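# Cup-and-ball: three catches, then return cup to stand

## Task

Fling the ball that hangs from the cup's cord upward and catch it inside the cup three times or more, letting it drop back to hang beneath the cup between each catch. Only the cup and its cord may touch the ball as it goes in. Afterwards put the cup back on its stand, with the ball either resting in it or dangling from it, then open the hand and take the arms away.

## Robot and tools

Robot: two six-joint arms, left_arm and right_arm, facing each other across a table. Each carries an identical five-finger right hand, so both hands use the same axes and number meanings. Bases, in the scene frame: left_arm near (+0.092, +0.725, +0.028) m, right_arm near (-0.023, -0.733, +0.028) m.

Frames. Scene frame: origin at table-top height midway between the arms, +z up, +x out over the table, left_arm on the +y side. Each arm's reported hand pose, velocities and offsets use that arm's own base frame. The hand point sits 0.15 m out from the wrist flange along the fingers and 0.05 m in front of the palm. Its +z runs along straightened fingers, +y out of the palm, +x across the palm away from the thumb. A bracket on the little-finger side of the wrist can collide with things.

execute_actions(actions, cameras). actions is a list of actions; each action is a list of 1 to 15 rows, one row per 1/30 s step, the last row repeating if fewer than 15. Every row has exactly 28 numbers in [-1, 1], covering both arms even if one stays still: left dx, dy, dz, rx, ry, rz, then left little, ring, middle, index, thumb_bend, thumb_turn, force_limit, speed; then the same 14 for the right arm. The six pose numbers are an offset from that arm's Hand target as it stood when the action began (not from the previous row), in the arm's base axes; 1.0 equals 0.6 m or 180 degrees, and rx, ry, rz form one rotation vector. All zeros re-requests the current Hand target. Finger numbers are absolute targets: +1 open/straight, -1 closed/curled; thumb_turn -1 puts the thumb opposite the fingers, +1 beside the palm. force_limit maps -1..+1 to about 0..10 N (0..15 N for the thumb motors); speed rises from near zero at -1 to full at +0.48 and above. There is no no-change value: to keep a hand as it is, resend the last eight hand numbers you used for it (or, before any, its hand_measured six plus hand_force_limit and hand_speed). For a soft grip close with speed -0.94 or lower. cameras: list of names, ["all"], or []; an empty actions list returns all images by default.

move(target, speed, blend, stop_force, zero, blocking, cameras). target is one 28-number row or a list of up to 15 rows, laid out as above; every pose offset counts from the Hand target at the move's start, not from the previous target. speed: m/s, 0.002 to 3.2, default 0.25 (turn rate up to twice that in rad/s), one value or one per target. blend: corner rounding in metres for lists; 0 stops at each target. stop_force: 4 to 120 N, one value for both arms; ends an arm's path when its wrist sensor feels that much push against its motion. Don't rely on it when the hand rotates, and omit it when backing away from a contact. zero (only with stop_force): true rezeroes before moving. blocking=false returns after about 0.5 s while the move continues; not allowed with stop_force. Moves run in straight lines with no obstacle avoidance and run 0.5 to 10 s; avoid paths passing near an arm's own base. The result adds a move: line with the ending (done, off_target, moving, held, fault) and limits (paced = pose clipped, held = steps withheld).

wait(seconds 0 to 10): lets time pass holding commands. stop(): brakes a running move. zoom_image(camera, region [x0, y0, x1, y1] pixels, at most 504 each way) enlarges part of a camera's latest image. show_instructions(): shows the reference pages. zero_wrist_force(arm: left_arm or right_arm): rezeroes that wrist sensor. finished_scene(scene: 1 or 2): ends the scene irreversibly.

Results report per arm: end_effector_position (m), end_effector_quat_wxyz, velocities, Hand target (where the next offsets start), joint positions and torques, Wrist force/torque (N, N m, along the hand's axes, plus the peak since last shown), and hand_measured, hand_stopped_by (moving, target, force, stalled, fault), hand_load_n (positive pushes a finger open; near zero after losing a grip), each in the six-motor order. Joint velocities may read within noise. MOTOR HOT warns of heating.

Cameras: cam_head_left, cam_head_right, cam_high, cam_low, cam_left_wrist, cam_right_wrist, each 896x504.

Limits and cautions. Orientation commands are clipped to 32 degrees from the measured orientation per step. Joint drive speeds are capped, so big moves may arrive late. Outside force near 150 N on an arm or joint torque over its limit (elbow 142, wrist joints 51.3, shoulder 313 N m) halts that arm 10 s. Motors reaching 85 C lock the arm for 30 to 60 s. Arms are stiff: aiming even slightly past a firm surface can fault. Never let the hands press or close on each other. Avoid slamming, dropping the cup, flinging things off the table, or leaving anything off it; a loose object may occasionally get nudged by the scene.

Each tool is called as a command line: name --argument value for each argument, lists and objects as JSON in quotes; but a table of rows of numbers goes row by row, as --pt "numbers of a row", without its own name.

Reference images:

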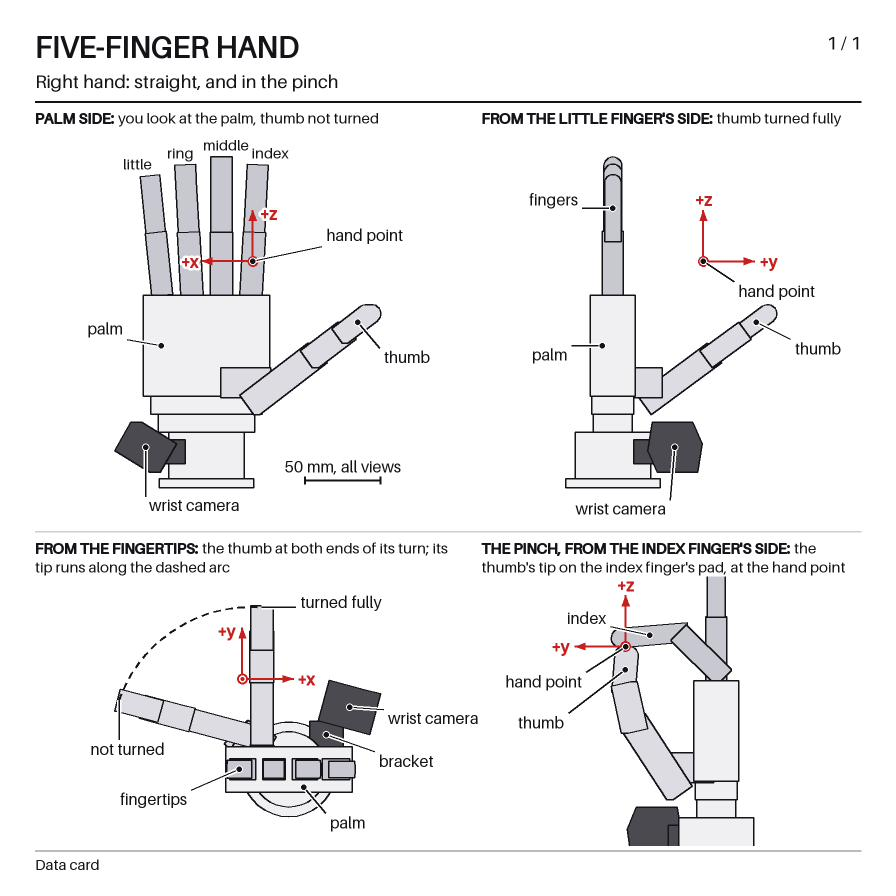

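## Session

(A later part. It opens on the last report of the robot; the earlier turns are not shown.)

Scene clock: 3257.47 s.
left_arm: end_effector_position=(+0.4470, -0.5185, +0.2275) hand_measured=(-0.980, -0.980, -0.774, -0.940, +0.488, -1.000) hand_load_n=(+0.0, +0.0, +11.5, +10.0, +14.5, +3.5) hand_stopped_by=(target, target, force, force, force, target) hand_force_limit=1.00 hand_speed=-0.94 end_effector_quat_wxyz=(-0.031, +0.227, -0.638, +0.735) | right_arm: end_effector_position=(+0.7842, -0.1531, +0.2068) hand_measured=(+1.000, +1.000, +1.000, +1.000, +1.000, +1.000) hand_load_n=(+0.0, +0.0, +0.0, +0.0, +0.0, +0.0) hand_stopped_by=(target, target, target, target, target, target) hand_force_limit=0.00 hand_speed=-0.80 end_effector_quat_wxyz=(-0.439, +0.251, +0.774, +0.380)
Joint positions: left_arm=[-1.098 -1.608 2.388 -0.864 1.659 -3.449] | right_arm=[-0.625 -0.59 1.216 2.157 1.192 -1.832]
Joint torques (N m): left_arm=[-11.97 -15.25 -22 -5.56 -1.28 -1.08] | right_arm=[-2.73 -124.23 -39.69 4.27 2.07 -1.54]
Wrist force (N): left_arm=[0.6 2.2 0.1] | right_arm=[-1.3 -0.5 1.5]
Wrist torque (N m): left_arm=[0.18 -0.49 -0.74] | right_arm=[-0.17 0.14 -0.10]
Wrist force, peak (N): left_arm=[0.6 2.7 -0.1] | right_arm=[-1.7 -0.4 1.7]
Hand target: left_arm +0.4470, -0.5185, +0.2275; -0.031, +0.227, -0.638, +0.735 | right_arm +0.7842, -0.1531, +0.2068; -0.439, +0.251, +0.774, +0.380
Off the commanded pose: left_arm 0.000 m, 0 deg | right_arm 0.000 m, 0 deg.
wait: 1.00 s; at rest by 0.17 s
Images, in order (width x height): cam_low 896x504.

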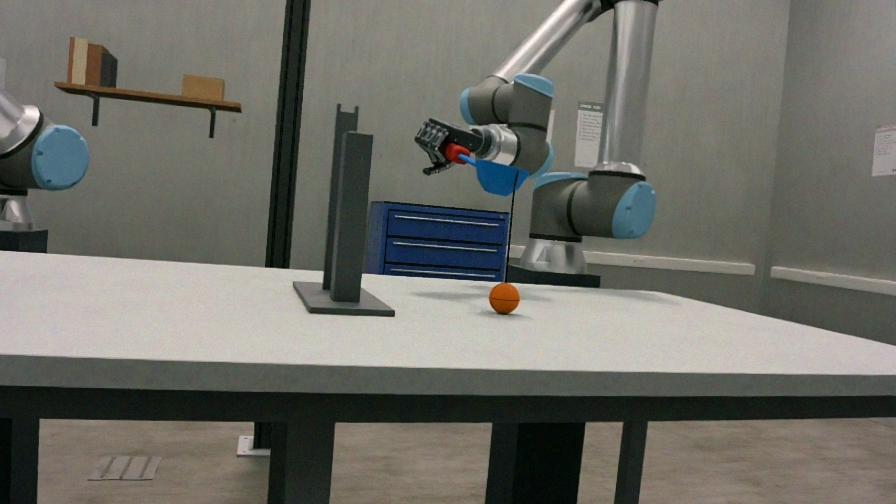

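move --target '[0,0,0.0167,0,0,0,-0.98,-0.98,-0.98,-0.98,-0.98,-1,1,-0.94,0,0,0,0,0,0,1,1,1,1,1,1,0,-0.8]' --speed 0.003

wait --seconds 0.2 --cameras '["cam_low"]'

zoom_image --camera "cam_low" --region '[470, 260, 540, 320]'

wait --seconds 0.2 --cameras '["cam_low"]'

zoom_image --camera "cam_low" --region '[470, 260, 540, 320]'

wait --seconds 0.2 --cameras '["cam_low", "cam_high"]'

zoom_image --camera "cam_low" --region '[470, 260, 540, 320]'

zoom_image --camera "cam_low" --region '[400, 100, 560, 220]'

zoom_image --camera "cam_high" --region '[580, 200, 740, 360]'

Scene clock: 3280.63 s.
left_arm: end_effector_position=(+0.4470, -0.5185, +0.2375) hand_measured=(-0.980, -0.980, -0.774, -0.940, +0.488, -1.000) hand_load_n=(+0.0, +0.0, +11.5, +10.0, +15.0, +3.5) hand_stopped_by=(target, target, force, force, force, target) hand_force_limit=1.00 hand_speed=-0.94 end_effector_quat_wxyz=(-0.031, +0.227, -0.638, +0.735) | right_arm: end_effector_position=(+0.7842, -0.1531, +0.2068) hand_measured=(+1.000, +1.000, +1.000, +1.000, +1.000, +1.000) hand_load_n=(+0.0, +0.0, +0.0, +0.0, +0.0, +0.0) hand_stopped_by=(target, target, target, target, target, target) hand_force_limit=0.00 hand_speed=-0.80 end_effector_quat_wxyz=(-0.439, +0.251, +0.774, +0.380)
Joint positions: left_arm=[-1.098 -1.625 2.379 -0.839 1.659 -3.449] | right_arm=[-0.625 -0.59 1.216 2.157 1.192 -1.832]
Joint torques (N m): left_arm=[-13.12 -35.88 -47.03 -1.58 -1.09 -1.2] | right_arm=[-3.21 -124.64 -39.86 4.45 2.12 -1.45]
Wrist force (N): left_arm=[0.6 2.3 -0.1] | right_arm=[-1.7 -0.1 1.9]
Wrist torque (N m): left_arm=[0.21 -0.49 -0.75] | right_arm=[-0.15 0.19 -0.10]
Wrist force, peak (N): left_arm=[0.4 2.9 0.3] | right_arm=[-1.8 -0.3 1.9]
Hand target: left_arm +0.4470, -0.5185, +0.2375; -0.031, +0.227, -0.638, +0.735 | right_arm +0.7842, -0.1531, +0.2068; -0.439, +0.251, +0.774, +0.380
Off the commanded pose: left_arm 0.000 m, 0 deg | right_arm 0.000 m, 0 deg.
move: done

Scene clock: 3280.83 s.
left_arm: end_effector_position=(+0.4470, -0.5185, +0.2375) hand_measured=(-0.980, -0.980, -0.774, -0.940, +0.488, -1.000) hand_load_n=(+0.0, +0.0, +11.5, +9.5, +15.0, +3.0) hand_stopped_by=(target, target, force, force, force, target) hand_force_limit=1.00 hand_speed=-0.94 end_effector_quat_wxyz=(-0.031, +0.227, -0.638, +0.735) | right_arm: end_effector_position=(+0.7842, -0.1531, +0.2068) hand_measured=(+1.000, +1.000, +1.000, +1.000, +1.000, +1.000) hand_load_n=(+0.0, +0.0, +0.0, +0.0, +0.0, +0.0) hand_stopped_by=(target, target, target, target, target, target) hand_force_limit=0.00 hand_speed=-0.80 end_effector_quat_wxyz=(-0.439, +0.251, +0.774, +0.380)
Joint positions: left_arm=[-1.098 -1.625 2.379 -0.839 1.659 -3.449] | right_arm=[-0.625 -0.59 1.216 2.157 1.192 -1.832]
Joint torques (N m): left_arm=[-13.14 -35.97 -46.78 -1.14 -1.18 -1.31] | right_arm=[-3.83 -124.56 -39.98 4.29 2.1 -1.37]
Wrist force (N): left_arm=[0.4 2.5 0.3] | right_arm=[-1.5 -0.5 1.7]
Wrist torque (N m): left_arm=[0.23 -0.48 -0.75] | right_arm=[-0.19 0.16 -0.10]
Wrist force, peak (N): left_arm=[0.5 2.8 0.0] | right_arm=[-1.7 -0.4 1.6]
Hand target: left_arm +0.4470, -0.5185, +0.2375; -0.031, +0.227, -0.638, +0.735 | right_arm +0.7842, -0.1531, +0.2068; -0.439, +0.251, +0.774, +0.380
Off the commanded pose: left_arm 0.000 m, 0 deg | right_arm 0.000 m, 0 deg.
wait: 0.20 s; at rest by 0.17 s
Images, in order (width x height): cam_low 896x504.

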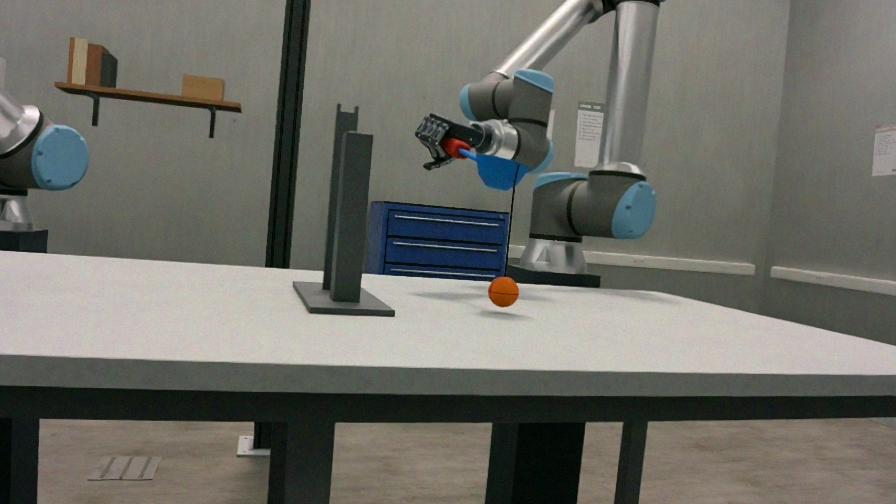

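Scaled by 7.200.

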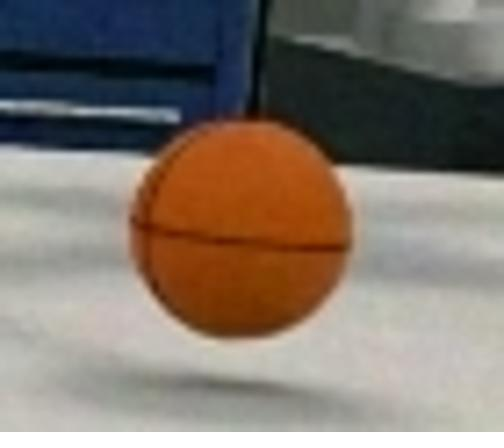

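Scene clock: 3281.03 s.
left_arm: end_effector_position=(+0.4470, -0.5185, +0.2375) hand_measured=(-0.980, -0.980, -0.774, -0.940, +0.488, -1.000) hand_load_n=(+0.0, +0.0, +11.0, +9.5, +14.5, +3.0) hand_stopped_by=(target, target, force, force, force, target) hand_force_limit=1.00 hand_speed=-0.94 end_effector_quat_wxyz=(-0.031, +0.227, -0.638, +0.735) | right_arm: end_effector_position=(+0.7842, -0.1531, +0.2068) hand_measured=(+1.000, +1.000, +1.000, +1.000, +1.000, +1.000) hand_load_n=(+0.0, +0.0, +0.0, +0.0, +0.5, +0.0) hand_stopped_by=(target, target, target, target, target, target) hand_force_limit=0.00 hand_speed=-0.80 end_effector_quat_wxyz=(-0.439, +0.251, +0.774, +0.380)
Joint positions: left_arm=[-1.098 -1.625 2.379 -0.839 1.659 -3.449] | right_arm=[-0.625 -0.59 1.216 2.157 1.192 -1.832]
Joint torques (N m): left_arm=[-12.97 -34.54 -46.54 -1.29 -1.23 -1.1] | right_arm=[-2.59 -123.82 -39.68 4.28 2.03 -1.6]
Wrist force (N): left_arm=[0.7 2.3 0.2] | right_arm=[-1.3 -0.5 1.3]
Wrist torque (N m): left_arm=[0.21 -0.50 -0.74] | right_arm=[-0.16 0.15 -0.09]
Wrist force, peak (N): left_arm=[0.8 2.7 0.1] | right_arm=[-1.6 -0.4 1.8]
Hand target: left_arm +0.4470, -0.5185, +0.2375; -0.031, +0.227, -0.638, +0.735 | right_arm +0.7842, -0.1531, +0.2068; -0.439, +0.251, +0.774, +0.380
Off the commanded pose: left_arm 0.000 m, 0 deg | right_arm 0.000 m, 0 deg.
wait: 0.20 s; at rest by 0.17 s
Images, in order (width x height): cam_low 896x504.

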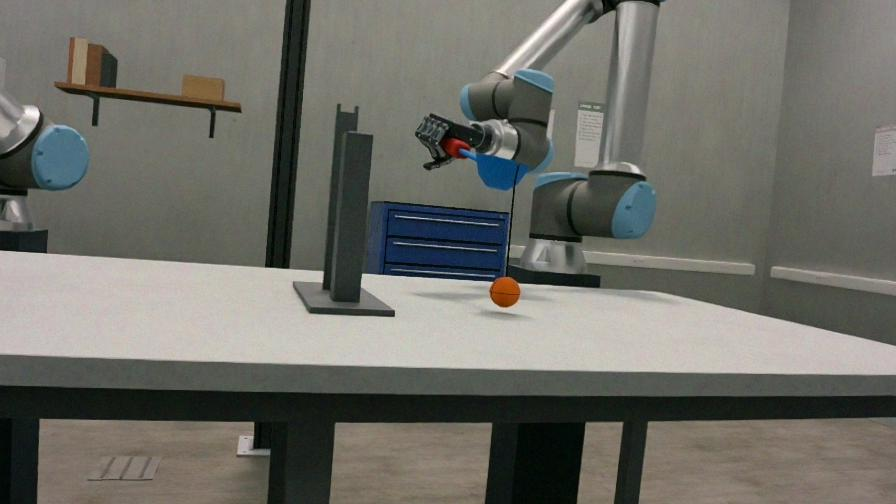

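Scaled by 7.200.

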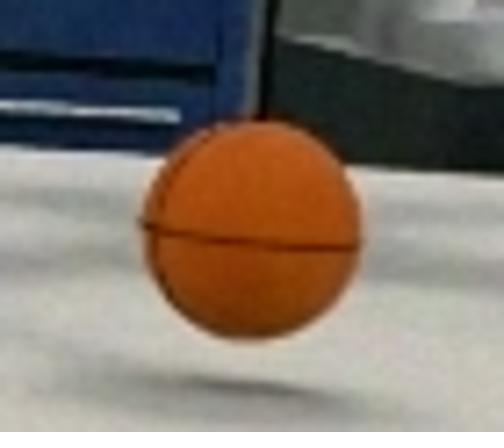

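Scene clock: 3281.23 s.
left_arm: end_effector_position=(+0.4470, -0.5185, +0.2375) hand_measured=(-0.980, -0.980, -0.774, -0.940, +0.488, -1.000) hand_load_n=(+0.0, +0.0, +11.5, +10.0, +14.5, +3.0) hand_stopped_by=(target, target, force, force, force, target) hand_force_limit=1.00 hand_speed=-0.94 end_effector_quat_wxyz=(-0.031, +0.227, -0.638, +0.735) | right_arm: end_effector_position=(+0.7842, -0.1531, +0.2068) hand_measured=(+1.000, +1.000, +1.000, +1.000, +1.000, +1.000) hand_load_n=(+0.0, +0.0, +0.0, +0.0, +0.0, +0.5) hand_stopped_by=(target, target, target, target, target, target) hand_force_limit=0.00 hand_speed=-0.80 end_effector_quat_wxyz=(-0.439, +0.251, +0.774, +0.380)
Joint positions: left_arm=[-1.098 -1.625 2.379 -0.839 1.659 -3.449] | right_arm=[-0.625 -0.59 1.216 2.157 1.192 -1.832]
Joint torques (N m): left_arm=[-14.72 -33.78 -46.45 -1.56 -1.23 -1.14] | right_arm=[-3.34 -124.09 -39.65 4.22 2.17 -1.59]
Wrist force (N): left_arm=[0.7 2.5 0.0] | right_arm=[-1.3 -0.4 1.6]
Wrist torque (N m): left_arm=[0.26 -0.50 -0.74] | right_arm=[-0.17 0.14 -0.09]
Wrist force, peak (N): left_arm=[0.7 2.6 0.4] | right_arm=[-1.6 -0.6 1.8]
Hand target: left_arm +0.4470, -0.5185, +0.2375; -0.031, +0.227, -0.638, +0.735 | right_arm +0.7842, -0.1531, +0.2068; -0.439, +0.251, +0.774, +0.380
Off the commanded pose: left_arm 0.000 m, 0 deg | right_arm 0.000 m, 0 deg.
wait: 0.20 s; at rest by 0.17 s
Images, in order (width x height): cam_high 896x504, cam_low 896x504.

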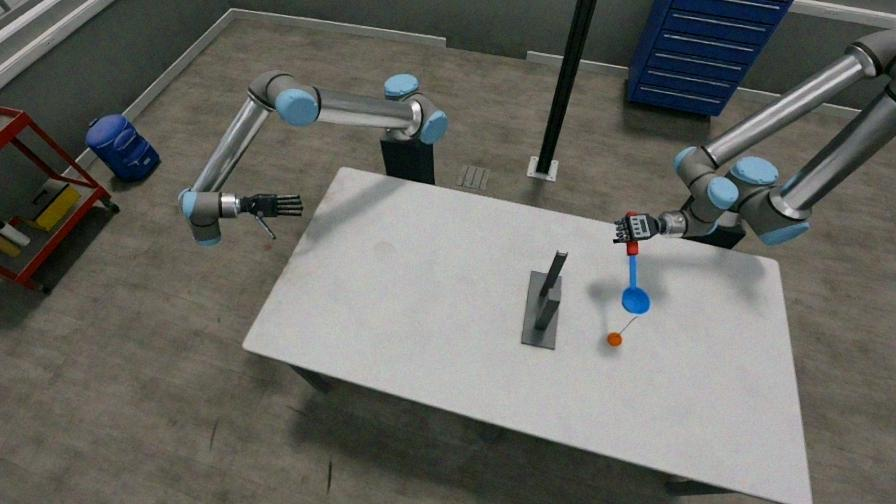

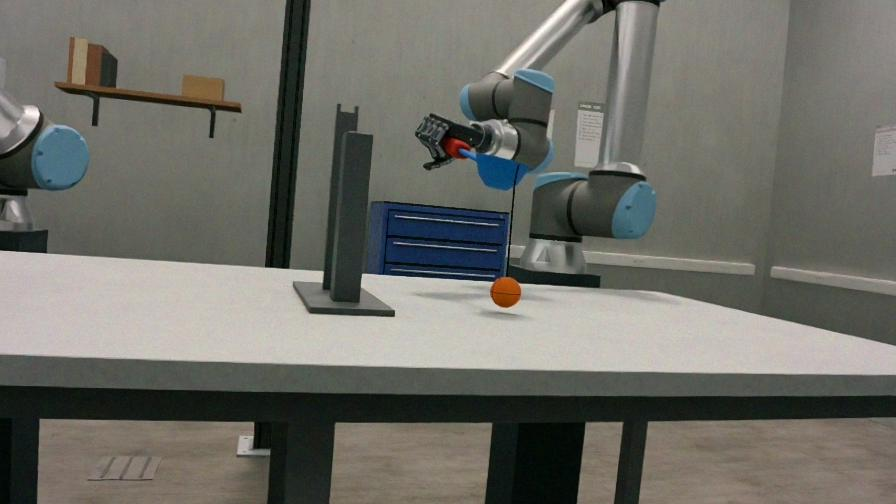

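Scaled by 7.200.

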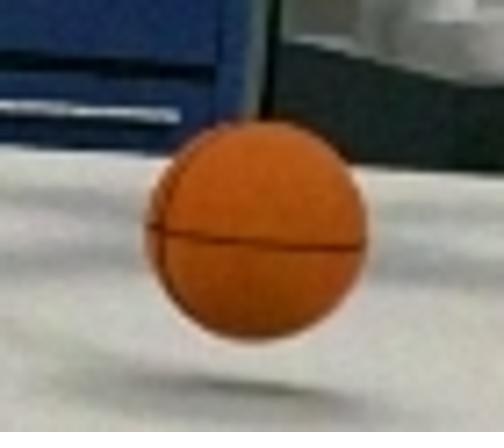

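Scaled by 3.150.

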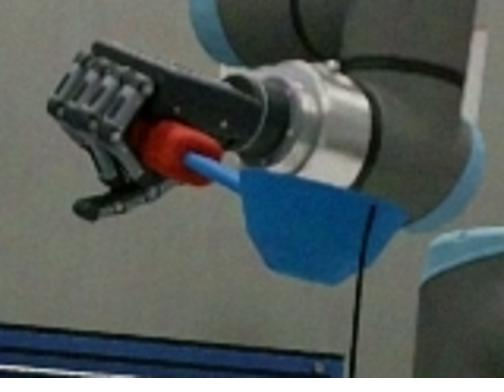

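Scaled by 3.150.

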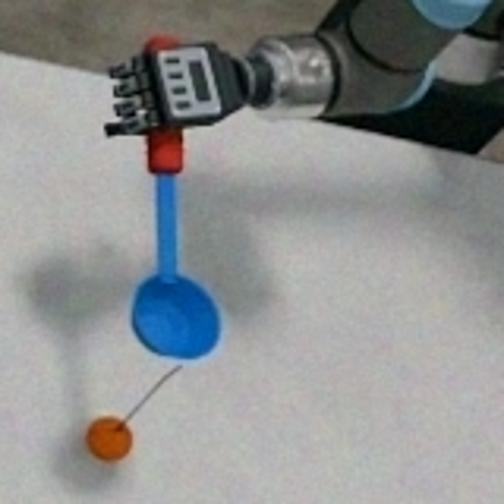

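move --target '[0,0,0.5208,0,0,0,-0.98,-0.98,-0.98,-0.98,-0.98,-1,1,-0.94,0,0,0,0,0,0,1,1,1,1,1,1,0,-0.8]' --speed 0.1

execute_actions --actions '[[[0,0,0,0,0,0,-0.98,-0.98,-0.98,-0.98,-0.98,-1,1,-0.94,0,0,0,0,0,0,1,1,1,1,1,1,0,-0.8],[0,0,0,0,0,0,-0.98,-0.98,-0.98,-0.98,-0.98,-1,1,-0.94,0,0,0,0,0,0,1,1,1,1,1,1,0,-0.8],[0,0,0,0,0,0,-0.98,-0.98,-0.98,-0.98,-0.98,-1,1,-0.94,0,0,0,0,0,0,1,1,1,1,1,1,0,-0.8],[0,0,0,0,0,0,-0.98,-0.98,-0.98,-0.98,-0.98,-1,1,-0.94,0,0,0,0,0,0,1,1,1,1,1,1,0,-0.8],[0,0,0,0,0,0,-0.98,-0.98,-0.98,-0.98,-0.98,-1,1,-0.94,0,0,0,0,0,0,1,1,1,1,1,1,0,-0.8],[0,0,0,0,0,0,-0.98,-0.98,-0.98,-0.98,-0.98,-1,1,-0.94,0,0,0,0,0,0,1,1,1,1,1,1,0,-0.8],[0,0.03731,0,0,0,0,-0.98,-0.98,-0.98,-0.98,-0.98,-1,1,-0.94,0,0,0,0,0,0,1,1,1,1,1,1,0,-0.8],[0,0.08527,0,0,0,0,-0.98,-0.98,-0.98,-0.98,-0.98,-1,1,-0.94,0,0,0,0,0,0,1,1,1,1,1,1,0,-0.8],[0,0.12068,0,0,0,0,-0.98,-0.98,-0.98,-0.98,-0.98,-1,1,-0.94,0,0,0,0,0,0,1,1,1,1,1,1,0,-0.8],[0,0.14567,0,0,0,0,-0.98,-0.98,-0.98,-0.98,-0.98,-1,1,-0.94,0,0,0,0,0,0,1,1,1,1,1,1,0,-0.8],[0,0.17068,0,0,0,0,-0.98,-0.98,-0.98,-0.98,-0.98,-1,1,-0.94,0,0,0,0,0,0,1,1,1,1,1,1,0,-0.8],[0,0.19567,0,0,0,0,-0.98,-0.98,-0.98,-0.98,-0.98,-1,1,-0.94,0,0,0,0,0,0,1,1,1,1,1,1,0,-0.8],[0,0.22068,0,0,0,0,-0.98,-0.98,-0.98,-0.98,-0.98,-1,1,-0.94,0,0,0,0,0,0,1,1,1,1,1,1,0,-0.8],[0,0.24569,0,0,0,0,-0.98,-0.98,-0.98,-0.98,-0.98,-1,1,-0.94,0,0,0,0,0,0,1,1,1,1,1,1,0,-0.8],[0,0.27068,0,0,0,0,-0.98,-0.98,-0.98,-0.98,-0.98,-1,1,-0.94,0,0,0,0,0,0,1,1,1,1,1,1,0,-0.8]],[[0,0.02499,0,0,0,0,-0.98,-0.98,-0.98,-0.98,-0.98,-1,1,-0.94,0,0,0,0,0,0,1,1,1,1,1,1,0,-0.8],[0,0.05,0,0,0,0,-0.98,-0.98,-0.98,-0.98,-0.98,-1,1,-0.94,0,0,0,0,0,0,1,1,1,1,1,1,0,-0.8],[0,0.07499,0,0,0,0,-0.98,-0.98,-0.98,-0.98,-0.98,-1,1,-0.94,0,0,0,0,0,0,1,1,1,1,1,1,0,-0.8],[0,0.0832,0,0,0,0,-0.98,-0.98,-0.98,-0.98,-0.98,-1,1,-0.94,0,0,0,0,0,0,1,1,1,1,1,1,0,-0.8],[0,0.06565,0,0,0,0,-0.98,-0.98,-0.98,-0.98,-0.98,-1,1,-0.94,0,0,0,0,0,0,1,1,1,1,1,1,0,-0.8],[0,0.03752,0,0,0,0,-0.98,-0.98,-0.98,-0.98,-0.98,-1,1,-0.94,0,0,0,0,0,0,1,1,1,1,1,1,0,-0.8],[0,-0.00125,0,0,0,0,-0.98,-0.98,-0.98,-0.98,-0.98,-1,1,-0.94,0,0,0,0,0,0,1,1,1,1,1,1,0,-0.8],[0,-0.05083,0,0,0,0,-0.98,-0.98,-0.98,-0.98,-0.98,-1,1,-0.94,0,0,0,0,0,0,1,1,1,1,1,1,0,-0.8],[0,-0.08204,0,0,0,0,-0.98,-0.98,-0.98,-0.98,-0.98,-1,1,-0.94,0,0,0,0,0,0,1,1,1,1,1,1,0,-0.8],[0,-0.10705,0,0,0,0,-0.98,-0.98,-0.98,-0.98,-0.98,-1,1,-0.94,0,0,0,0,0,0,1,1,1,1,1,1,0,-0.8],[0,-0.13204,0,0,0,0,-0.98,-0.98,-0.98,-0.98,-0.98,-1,1,-0.94,0,0,0,0,0,0,1,1,1,1,1,1,0,-0.8],[0,-0.15703,0,0,0,0,-0.98,-0.98,-0.98,-0.98,-0.98,-1,1,-0.94,0,0,0,0,0,0,1,1,1,1,1,1,0,-0.8],[0,-0.18204,0,0,0,0,-0.98,-0.98,-0.98,-0.98,-0.98,-1,1,-0.94,0,0,0,0,0,0,1,1,1,1,1,1,0,-0.8],[0,-0.20704,0,0,0,0,-0.98,-0.98,-0.98,-0.98,-0.98,-1,1,-0.94,0,0,0,0,0,0,1,1,1,1,1,1,0,-0.8],[0,-0.23203,0,0,0,0,-0.98,-0.98,-0.98,-0.98,-0.98,-1,1,-0.94,0,0,0,0,0,0,1,1,1,1,1,1,0,-0.8]],[[0,-0.02501,0,0,0,0,-0.98,-0.98,-0.98,-0.98,-0.98,-1,1,-0.94,0,0,0,0,0,0,1,1,1,1,1,1,0,-0.8],[0,-0.05,0,0,0,0,-0.98,-0.98,-0.98,-0.98,-0.98,-1,1,-0.94,0,0,0,0,0,0,1,1,1,1,1,1,0,-0.8],[0,-0.06661,0,0,0,0,-0.98,-0.98,-0.98,-0.98,-0.98,-1,1,-0.94,0,0,0,0,0,0,1,1,1,1,1,1,0,-0.8],[0,-0.05164,0,0,0,0,-0.98,-0.98,-0.98,-0.98,-0.98,-1,1,-0.94,0,0,0,0,0,0,1,1,1,1,1,1,0,-0.8],[0,-0.02593,0,0,0,0,-0.98,-0.98,-0.98,-0.98,-0.98,-1,1,-0.94,0,0,0,0,0,0,1,1,1,1,1,1,0,-0.8],[0,0.01035,0,0,0,0,-0.98,-0.98,-0.98,-0.98,-0.98,-1,1,-0.94,0,0,0,0,0,0,1,1,1,1,1,1,0,-0.8],[0,0.05729,0,0,0,0,-0.98,-0.98,-0.98,-0.98,-0.98,-1,1,-0.94,0,0,0,0,0,0,1,1,1,1,1,1,0,-0.8],[0,0.09533,0,0,0,0,-0.98,-0.98,-0.98,-0.98,-0.98,-1,1,-0.94,0,0,0,0,0,0,1,1,1,1,1,1,0,-0.8],[0,0.12032,0,0,0,0,-0.98,-0.98,-0.98,-0.98,-0.98,-1,1,-0.94,0,0,0,0,0,0,1,1,1,1,1,1,0,-0.8],[0,0.14533,0,0,0,0,-0.98,-0.98,-0.98,-0.98,-0.98,-1,1,-0.94,0,0,0,0,0,0,1,1,1,1,1,1,0,-0.8],[0,0.17032,0,0,0,0,-0.98,-0.98,-0.98,-0.98,-0.98,-1,1,-0.94,0,0,0,0,0,0,1,1,1,1,1,1,0,-0.8],[0,0.19532,0,0,0,0,-0.98,-0.98,-0.98,-0.98,-0.98,-1,1,-0.94,0,0,0,0,0,0,1,1,1,1,1,1,0,-0.8],[0,0.22033,0,0,0,0,-0.98,-0.98,-0.98,-0.98,-0.98,-1,1,-0.94,0,0,0,0,0,0,1,1,1,1,1,1,0,-0.8],[0,0.24532,0,0,0,0,-0.98,-0.98,-0.98,-0.98,-0.98,-1,1,-0.94,0,0,0,0,0,0,1,1,1,1,1,1,0,-0.8],[0,0.27031,0,0,0,0,-0.98,-0.98,-0.98,-0.98,-0.98,-1,1,-0.94,0,0,0,0,0,0,1,1,1,1,1,1,0,-0.8]],[[0,0.02501,0,0,0,0,-0.98,-0.98,-0.98,-0.98,-0.98,-1,1,-0.94,0,0,0,0,0,0,1,1,1,1,1,1,0,-0.8],[0,0.05001,0,0,0,0,-0.98,-0.98,-0.98,-0.98,-0.98,-1,1,-0.94,0,0,0,0,0,0,1,1,1,1,1,1,0,-0.8],[0,0.075,0,0,0,0,-0.98,-0.98,-0.98,-0.98,-0.98,-1,1,-0.94,0,0,0,0,0,0,1,1,1,1,1,1,0,-0.8],[0,0.08149,0,0,0,0,-0.98,-0.98,-0.98,-0.98,-0.98,-1,1,-0.94,0,0,0,0,0,0,1,1,1,1,1,1,0,-0.8],[0,0.06348,0,0,0,0,-0.98,-0.98,-0.98,-0.98,-0.98,-1,1,-0.94,0,0,0,0,0,0,1,1,1,1,1,1,0,-0.8],[0,0.03486,0,0,0,0,-0.98,-0.98,-0.98,-0.98,-0.98,-1,1,-0.94,0,0,0,0,0,0,1,1,1,1,1,1,0,-0.8],[0,-0.00441,0,0,0,0,-0.98,-0.98,-0.98,-0.98,-0.98,-1,1,-0.94,0,0,0,0,0,0,1,1,1,1,1,1,0,-0.8],[0,-0.05446,0,0,0,0,-0.98,-0.98,-0.98,-0.98,-0.98,-1,1,-0.94,0,0,0,0,0,0,1,1,1,1,1,1,0,-0.8],[0,-0.08431,0,0,0,0,-0.98,-0.98,-0.98,-0.98,-0.98,-1,1,-0.94,0,0,0,0,0,0,1,1,1,1,1,1,0,-0.8],[0,-0.1094,0,0,0,0,-0.98,-0.98,-0.98,-0.98,-0.98,-1,1,-0.94,0,0,0,0,0,0,1,1,1,1,1,1,0,-0.8],[0.01,-0.13431,0,0,0,0,-0.98,-0.98,-0.98,-0.98,-0.98,-1,1,-0.94,0,0,0,0,0,0,1,1,1,1,1,1,0,-0.8],[0.03,-0.1593,0,0,0,0,-0.98,-0.98,-0.98,-0.98,-0.98,-1,1,-0.94,0,0,0,0,0,0,1,1,1,1,1,1,0,-0.8],[0.055,-0.16181,0,0,0,0,-0.98,-0.98,-0.98,-0.98,-0.98,-1,1,-0.94,0,0,0,0,0,0,1,1,1,1,1,1,0,-0.8],[0.07,-0.14275,0,0,0,0,-0.98,-0.98,-0.98,-0.98,-0.98,-1,1,-0.94,0,0,0,0,0,0,1,1,1,1,1,1,0,-0.8],[0.056,-0.1227,0,0,0,0,-0.98,-0.98,-0.98,-0.98,-0.98,-1,1,-0.94,0,0,0,0,0,0,1,1,1,1,1,1,0,-0.8]]]' --cameras '["cam_low","cam_high"]'

wait --seconds 0.03 --cameras '["cam_high","cam_low"]'

wait --seconds 0.1 --cameras '["cam_high","cam_low"]'

Scene clock: 3371.50 s.
left_arm: end_effector_position=(+0.4470, -0.5185, +0.5499) hand_measured=(-0.980, -0.980, -0.774, -0.940, +0.488, -1.000) hand_load_n=(+0.0, +0.0, +11.5, +10.0, +14.5, +3.0) hand_stopped_by=(target, target, force, force, force, target) hand_force_limit=1.00 hand_speed=-0.94 end_effector_quat_wxyz=(-0.031, +0.227, -0.638, +0.735) | right_arm: end_effector_position=(+0.7842, -0.1531, +0.2068) hand_measured=(+1.000, +1.000, +1.000, +1.000, +1.000, +1.000) hand_load_n=(+0.0, +0.0, +0.0, +0.0, +0.0, +0.0) hand_stopped_by=(target, target, target, target, target, target) hand_force_limit=0.00 hand_speed=-0.80 end_effector_quat_wxyz=(-0.439, +0.251, +0.774, +0.380)
Joint positions: left_arm=[-1.098 -1.879 1.969 -0.174 1.659 -3.449] | right_arm=[-0.625 -0.59 1.216 2.157 1.192 -1.832]
Joint torques (N m): left_arm=[-13.22 -25.56 -57.31 -1.17 -2.24 3.5] | right_arm=[-3.69 -124.72 -39.62 4.27 2.1 -1.55]
Wrist force (N): left_arm=[0.7 1.9 -0.3] | right_arm=[-1.7 -0.3 1.5]
Wrist torque (N m): left_arm=[0.20 -0.51 -0.73] | right_arm=[-0.15 0.19 -0.11]
Wrist force, peak (N): left_arm=[0.2 3.6 -0.2] | right_arm=[-1.7 -0.5 2.0]
Hand target: left_arm +0.4470, -0.5185, +0.5500; -0.031, +0.227, -0.638, +0.735 | right_arm +0.7842, -0.1531, +0.2068; -0.439, +0.251, +0.774, +0.380
Off the commanded pose: left_arm 0.000 m, 0 deg | right_arm 0.000 m, 0 deg.
move: done

Scene clock: 3373.97 s.
left_arm: end_effector_position=(+0.4798, -0.4053, +0.5492) hand_measured=(-0.980, -0.978, -0.774, -0.940, +0.488, -1.000) hand_load_n=(+0.0, +8.0, +11.5, +1.0, +14.5, +2.0) hand_stopped_by=(target, target, force, force, force, target) hand_force_limit=1.00 hand_speed=-0.94 end_effector_quat_wxyz=(-0.032, +0.228, -0.637, +0.735) | right_arm: end_effector_position=(+0.7842, -0.1531, +0.2068) hand_measured=(+1.000, +1.000, +1.000, +1.000, +1.000, +1.000) hand_load_n=(+0.0, +0.0, +0.0, +0.0, +0.0, +0.0) hand_stopped_by=(target, target, target, target, target, target) hand_force_limit=0.00 hand_speed=-0.80 end_effector_quat_wxyz=(-0.439, +0.251, +0.774, +0.380)
Joint positions: left_arm=[-0.858 -1.941 2.01 -0.157 1.897 -3.47] | right_arm=[-0.625 -0.59 1.216 2.157 1.192 -1.832]
Joint torques (N m): left_arm=[8.08 -5.12 -57.76 -5.43 3.23 -3.77] | right_arm=[-3.35 -124.77 -40.17 4.16 2.24 -1.65]
Wrist force (N): left_arm=[1.1 1.6 0.7] | right_arm=[-1.6 -0.5 1.5]
Wrist torque (N m): left_arm=[0.13 -0.52 -0.35] | right_arm=[-0.18 0.19 -0.12]
Wrist force, peak (N): left_arm=[3.8 4.2 8.4] | right_arm=[-1.7 -0.6 1.7]
Hand target: left_arm +0.4806, -0.4067, +0.5500; -0.031, +0.227, -0.638, +0.735 | right_arm +0.7842, -0.1531, +0.2068; -0.439, +0.251, +0.774, +0.380
Off the commanded pose: left_arm 0.002 m, 0 deg | right_arm 0.000 m, 0 deg.
Images, in order (width x height): cam_high 896x504, cam_low 896x504.

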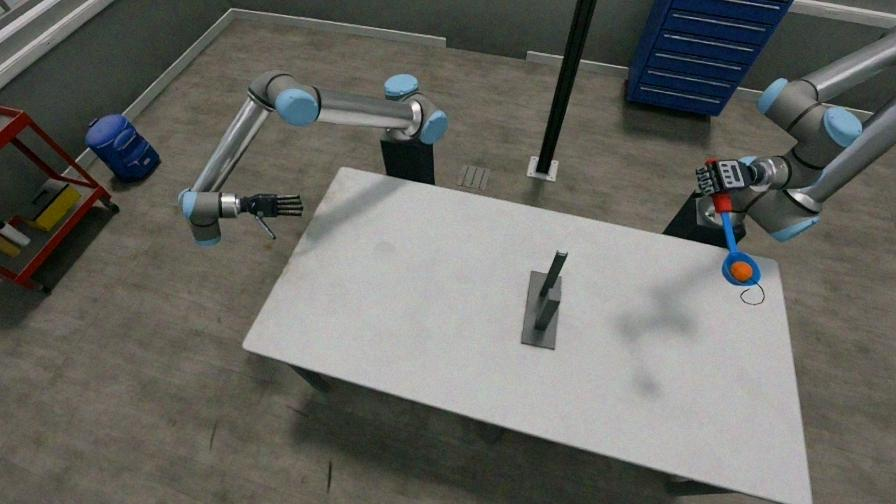

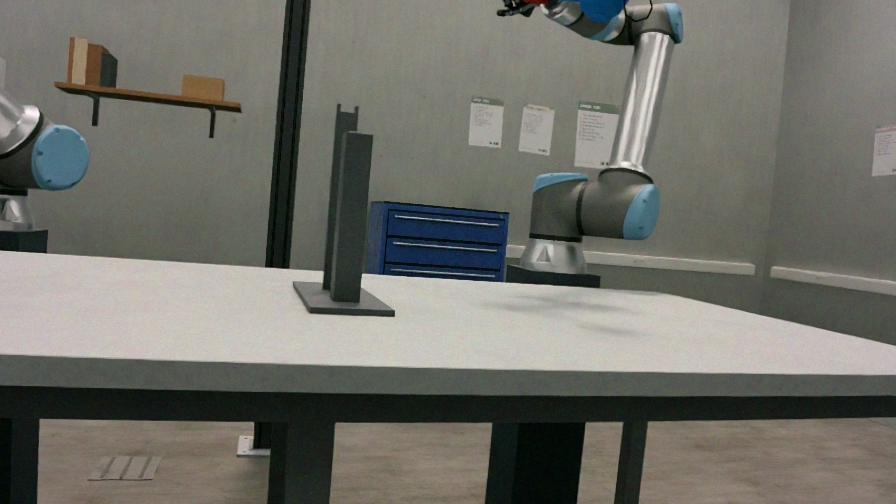

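Scene clock: 3374.00 s.
left_arm: end_effector_position=(+0.4798, -0.4053, +0.5492) hand_measured=(-0.980, -0.978, -0.774, -0.940, +0.488, -1.000) hand_load_n=(+0.0, +9.0, +11.5, +2.5, +14.5, +2.0) hand_stopped_by=(target, target, force, force, force, target) hand_force_limit=1.00 hand_speed=-0.94 end_effector_quat_wxyz=(-0.032, +0.228, -0.637, +0.735) | right_arm: end_effector_position=(+0.7842, -0.1531, +0.2068) hand_measured=(+1.000, +1.000, +1.000, +1.000, +1.000, +1.000) hand_load_n=(+0.0, +0.0, +0.0, +0.0, +0.0, +0.0) hand_stopped_by=(target, target, target, target, target, target) hand_force_limit=0.00 hand_speed=-0.80 end_effector_quat_wxyz=(-0.439, +0.251, +0.774, +0.380)
Joint positions: left_arm=[-0.858 -1.941 2.01 -0.157 1.897 -3.47] | right_arm=[-0.625 -0.59 1.216 2.157 1.192 -1.832]
Joint torques (N m): left_arm=[10.44 -3.28 -58.47 -5.33 2.6 -3.77] | right_arm=[-3.48 -123.69 -39.49 4.23 2.07 -1.61]
Wrist force (N): left_arm=[1.4 2.7 0.7] | right_arm=[-1.2 -0.4 1.4]
Wrist torque (N m): left_arm=[0.19 -0.61 -0.47] | right_arm=[-0.15 0.12 -0.08]
Wrist force, peak (N): left_arm=[1.4 2.7 0.7] | right_arm=[-1.2 -0.4 1.4]
Hand target: left_arm +0.4806, -0.4067, +0.5500; -0.031, +0.227, -0.638, +0.735 | right_arm +0.7842, -0.1531, +0.2068; -0.439, +0.251, +0.774, +0.380
Off the commanded pose: left_arm 0.002 m, 0 deg | right_arm 0.000 m, 0 deg.
wait: 0.03 s; no rest
Images, in order (width x height): cam_high 896x504, cam_low 896x504.

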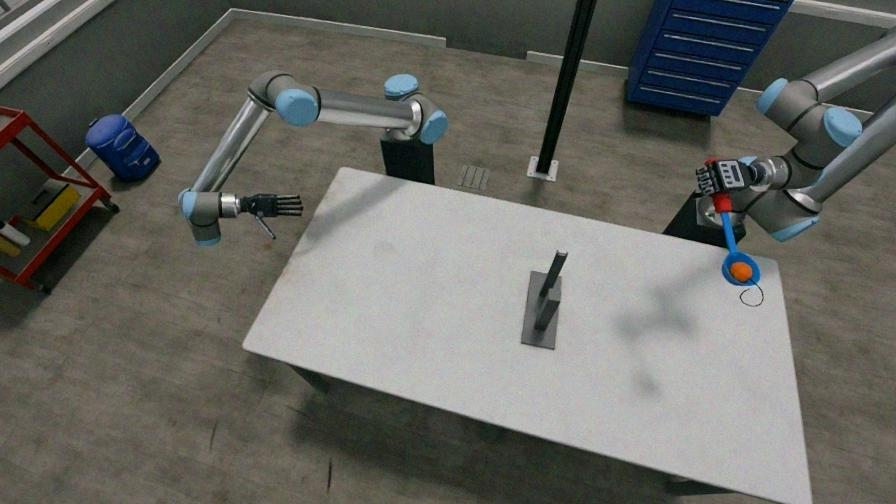

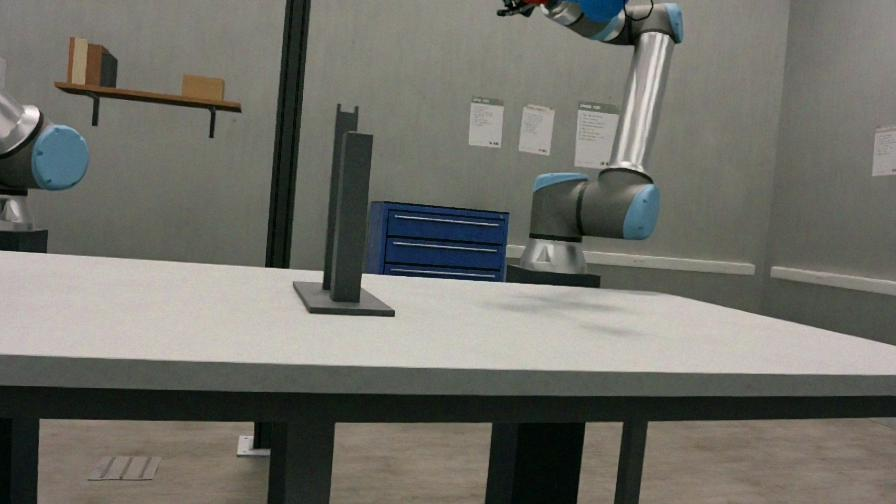

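Scene clock: 3374.10 s.
left_arm: end_effector_position=(+0.4799, -0.4053, +0.5492) hand_measured=(-0.980, -0.978, -0.774, -0.940, +0.488, -1.000) hand_load_n=(+0.0, +8.5, +11.5, +2.5, +14.5, +2.0) hand_stopped_by=(target, target, force, force, force, target) hand_force_limit=1.00 hand_speed=-0.94 end_effector_quat_wxyz=(-0.032, +0.228, -0.637, +0.735) | right_arm: end_effector_position=(+0.7842, -0.1531, +0.2068) hand_measured=(+1.000, +1.000, +1.000, +1.000, +1.000, +1.000) hand_load_n=(+0.0, +0.0, +0.0, +0.0, +0.0, +0.0) hand_stopped_by=(target, target, target, target, target, target) hand_force_limit=0.00 hand_speed=-0.80 end_effector_quat_wxyz=(-0.439, +0.251, +0.774, +0.380)
Joint positions: left_arm=[-0.858 -1.941 2.01 -0.157 1.897 -3.47] | right_arm=[-0.625 -0.59 1.216 2.157 1.192 -1.832]
Joint torques (N m): left_arm=[11.82 -2.16 -57.13 -5.13 2.44 -3.35] | right_arm=[-3.22 -124.17 -39.76 4.34 2.15 -1.67]
Wrist force (N): left_arm=[1.2 2.3 0.8] | right_arm=[-1.6 -0.6 1.7]
Wrist torque (N m): left_arm=[0.18 -0.56 -0.36] | right_arm=[-0.19 0.18 -0.11]
Wrist force, peak (N): left_arm=[1.2 2.3 0.8] | right_arm=[-1.6 -0.6 1.7]
Hand target: left_arm +0.4806, -0.4067, +0.5500; -0.031, +0.227, -0.638, +0.735 | right_arm +0.7842, -0.1531, +0.2068; -0.439, +0.251, +0.774, +0.380
Off the commanded pose: left_arm 0.002 m, 0 deg | right_arm 0.000 m, 0 deg.
wait: 0.10 s; no rest
Images, in order (width x height): cam_high 896x504, cam_low 896x504.

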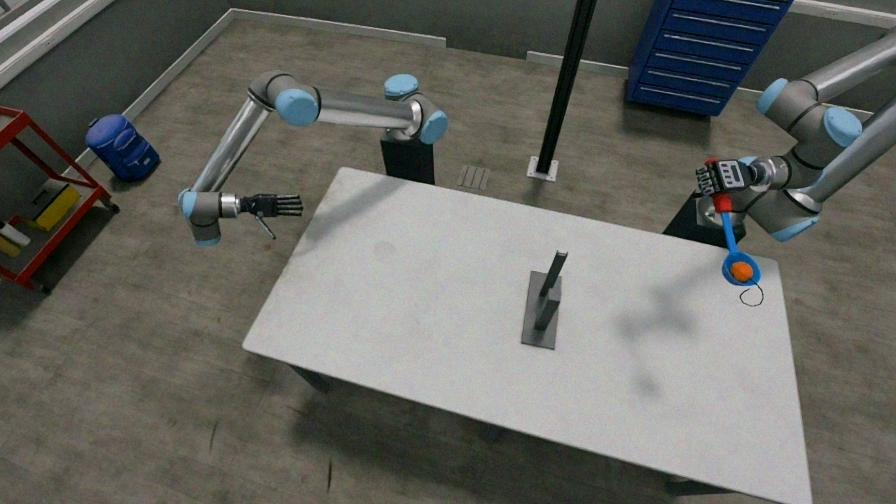

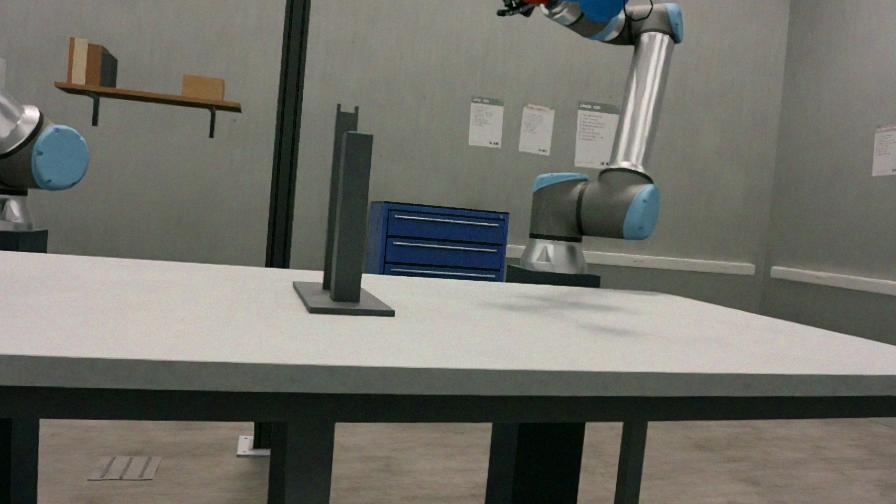

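zoom_image --camera "cam_high" --region '[660, 130, 860, 330]'

move --target '[-0.05,0,-0.3,0.095,0,0,-0.98,-0.98,-0.98,-0.98,-0.98,-1,1,-0.94,0,0,0,0,0,0,1,1,1,1,1,1,0,-0.8]' --speed 0.2 --cameras '["cam_low","cam_high","cam_head_left","cam_head_right"]'

Scaled by 2.520.

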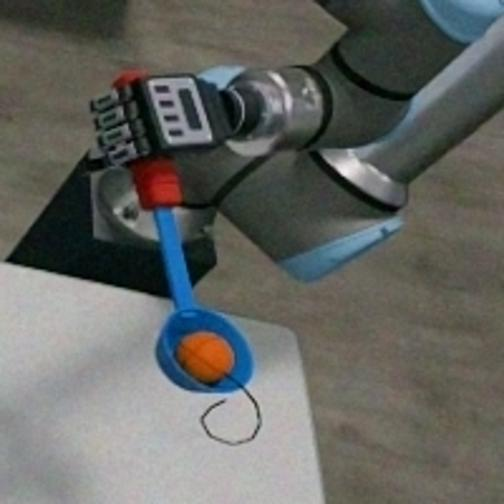

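Scene clock: 3381.33 s.
left_arm: end_effector_position=(+0.4506, -0.4067, +0.3702) hand_measured=(-0.980, -0.978, -0.774, -0.940, +0.488, -1.000) hand_load_n=(+0.0, +8.5, +11.5, +2.5, +14.5, +2.0) hand_stopped_by=(target, target, force, force, force, target) hand_force_limit=1.00 hand_speed=-0.94 end_effector_quat_wxyz=(+0.064, -0.220, +0.740, -0.633) | right_arm: end_effector_position=(+0.7842, -0.1531, +0.2068) hand_measured=(+1.000, +1.000, +1.000, +1.000, +1.000, +1.000) hand_load_n=(+0.0, +0.0, +0.0, +0.0, +0.0, +0.0) hand_stopped_by=(target, target, target, target, target, target) hand_force_limit=0.00 hand_speed=-0.80 end_effector_quat_wxyz=(-0.439, +0.251, +0.774, +0.380)
Joint positions: left_arm=[-0.967 -1.872 2.162 -0.093 1.78 -3.288] | right_arm=[-0.625 -0.59 1.216 2.157 1.192 -1.832]
Joint torques (N m): left_arm=[-19.37 -4.96 -30.14 -3.48 -1.81 3.82] | right_arm=[-3.25 -124.11 -39.72 4.38 2.02 -1.67]
Wrist force (N): left_arm=[1.0 2.0 1.0] | right_arm=[-1.7 -0.4 1.3]
Wrist torque (N m): left_arm=[0.22 -0.32 -0.71] | right_arm=[-0.14 0.20 -0.11]
Wrist force, peak (N): left_arm=[0.7 3.8 1.5] | right_arm=[-1.8 -0.5 1.7]
Hand target: left_arm +0.4506, -0.4067, +0.3700; +0.064, -0.220, +0.740, -0.632 | right_arm +0.7842, -0.1531, +0.2068; -0.439, +0.251, +0.774, +0.380
Off the commanded pose: left_arm 0.000 m, 0 deg | right_arm 0.000 m, 0 deg.
move: done
Images, in order (width x height): cam_head_left 896x504, cam_head_right 896x504, cam_high 896x504, cam_low 896x504.

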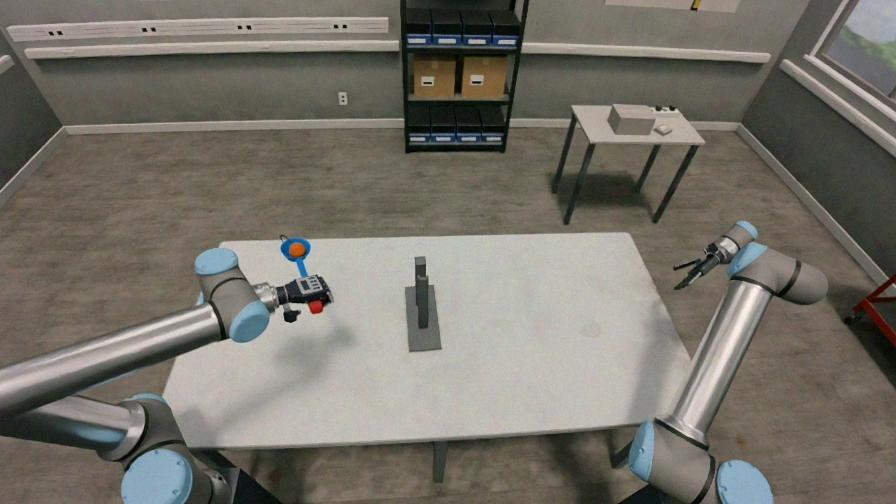

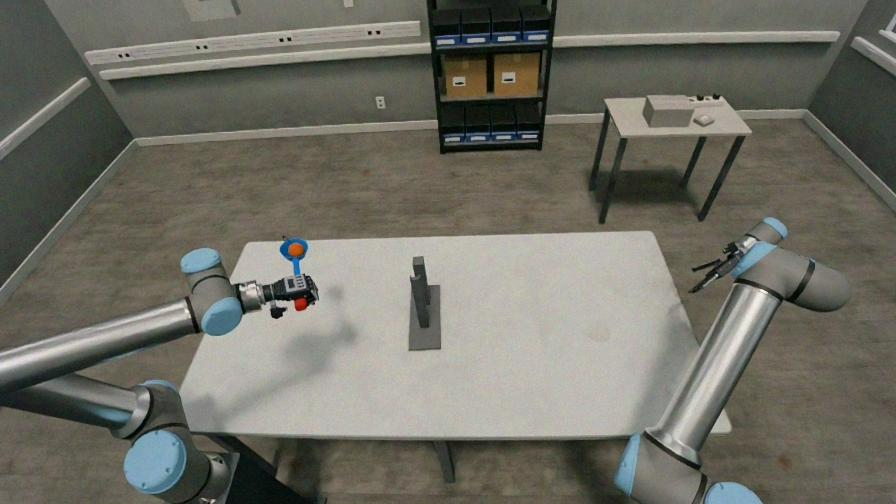

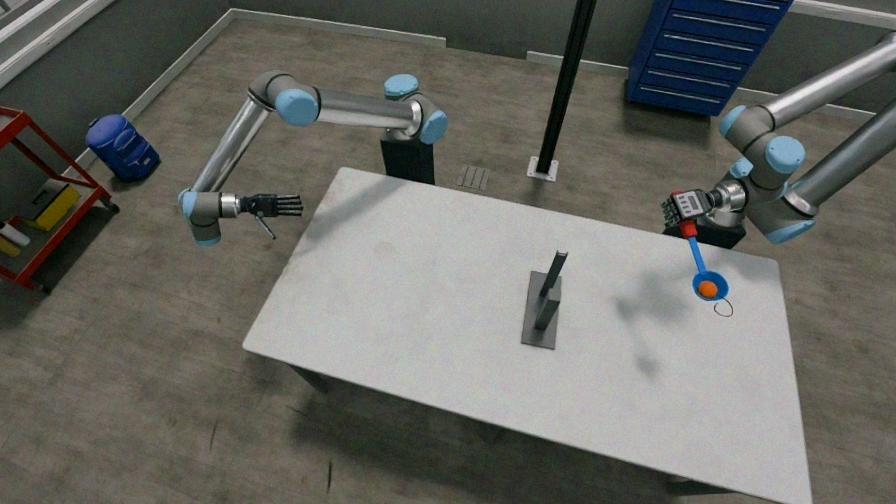

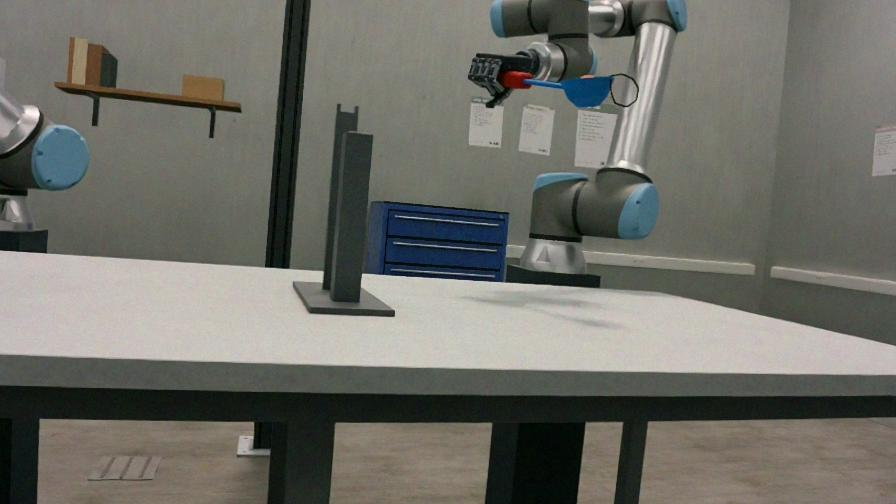

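zoom_image --camera "cam_low" --region '[450, 30, 670, 154]'

zoom_image --camera "cam_high" --region '[640, 170, 780, 330]'

zoom_image --camera "cam_head_right" --region '[230, 220, 350, 330]'

zoom_image --camera "cam_head_left" --region '[230, 220, 350, 330]'

Scaled by 2.291.

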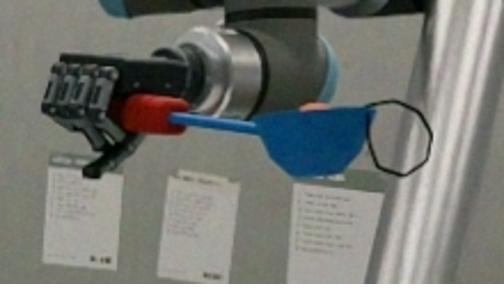

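Scaled by 3.150.

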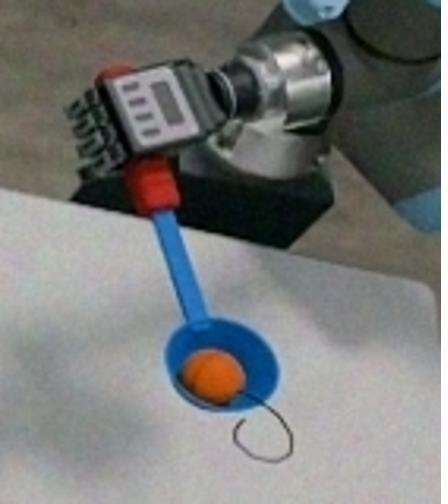

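Scaled by 4.200.

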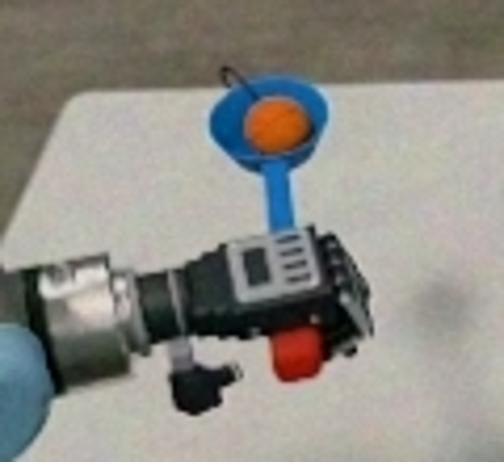

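Scaled by 4.200.

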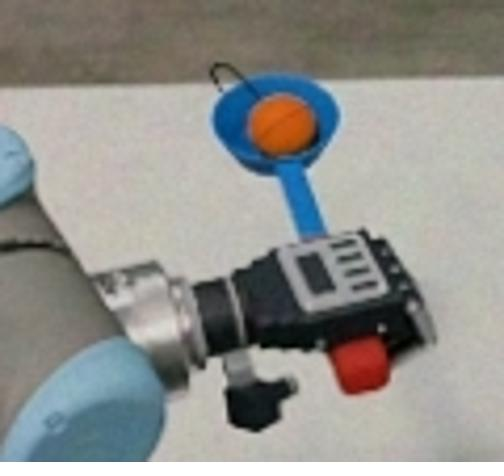

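zoom_image --camera "cam_high" --region '[500, 240, 600, 360]'

zoom_image --camera "cam_low" --region '[280, 90, 410, 330]'

zoom_image --camera "cam_head_left" --region '[380, 240, 470, 360]'

zoom_image --camera "cam_head_right" --region '[380, 240, 470, 360]'

Scaled by 4.200.

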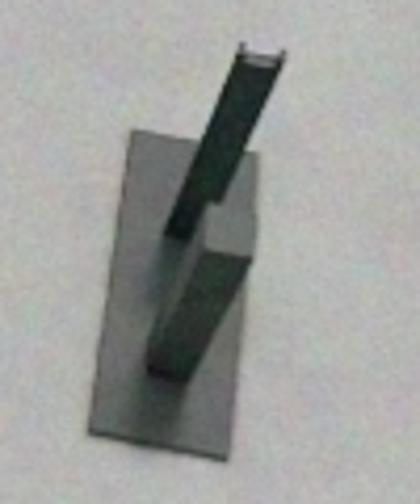

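Scaled by 2.100.

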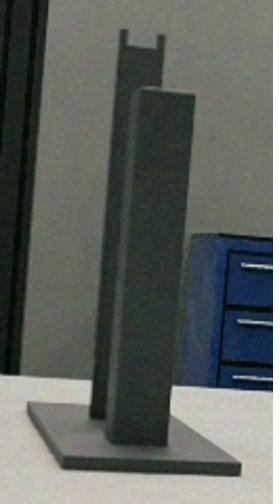

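Scaled by 4.200.

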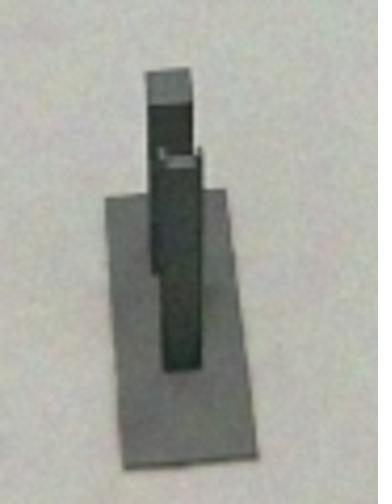

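Scaled by 4.200.

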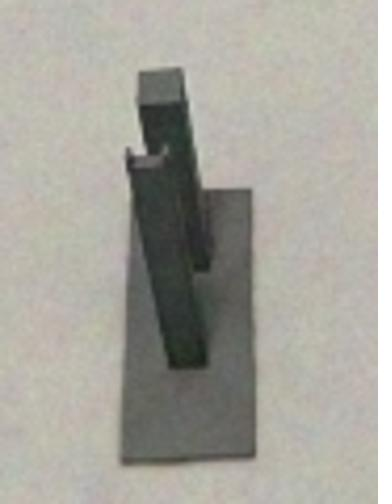

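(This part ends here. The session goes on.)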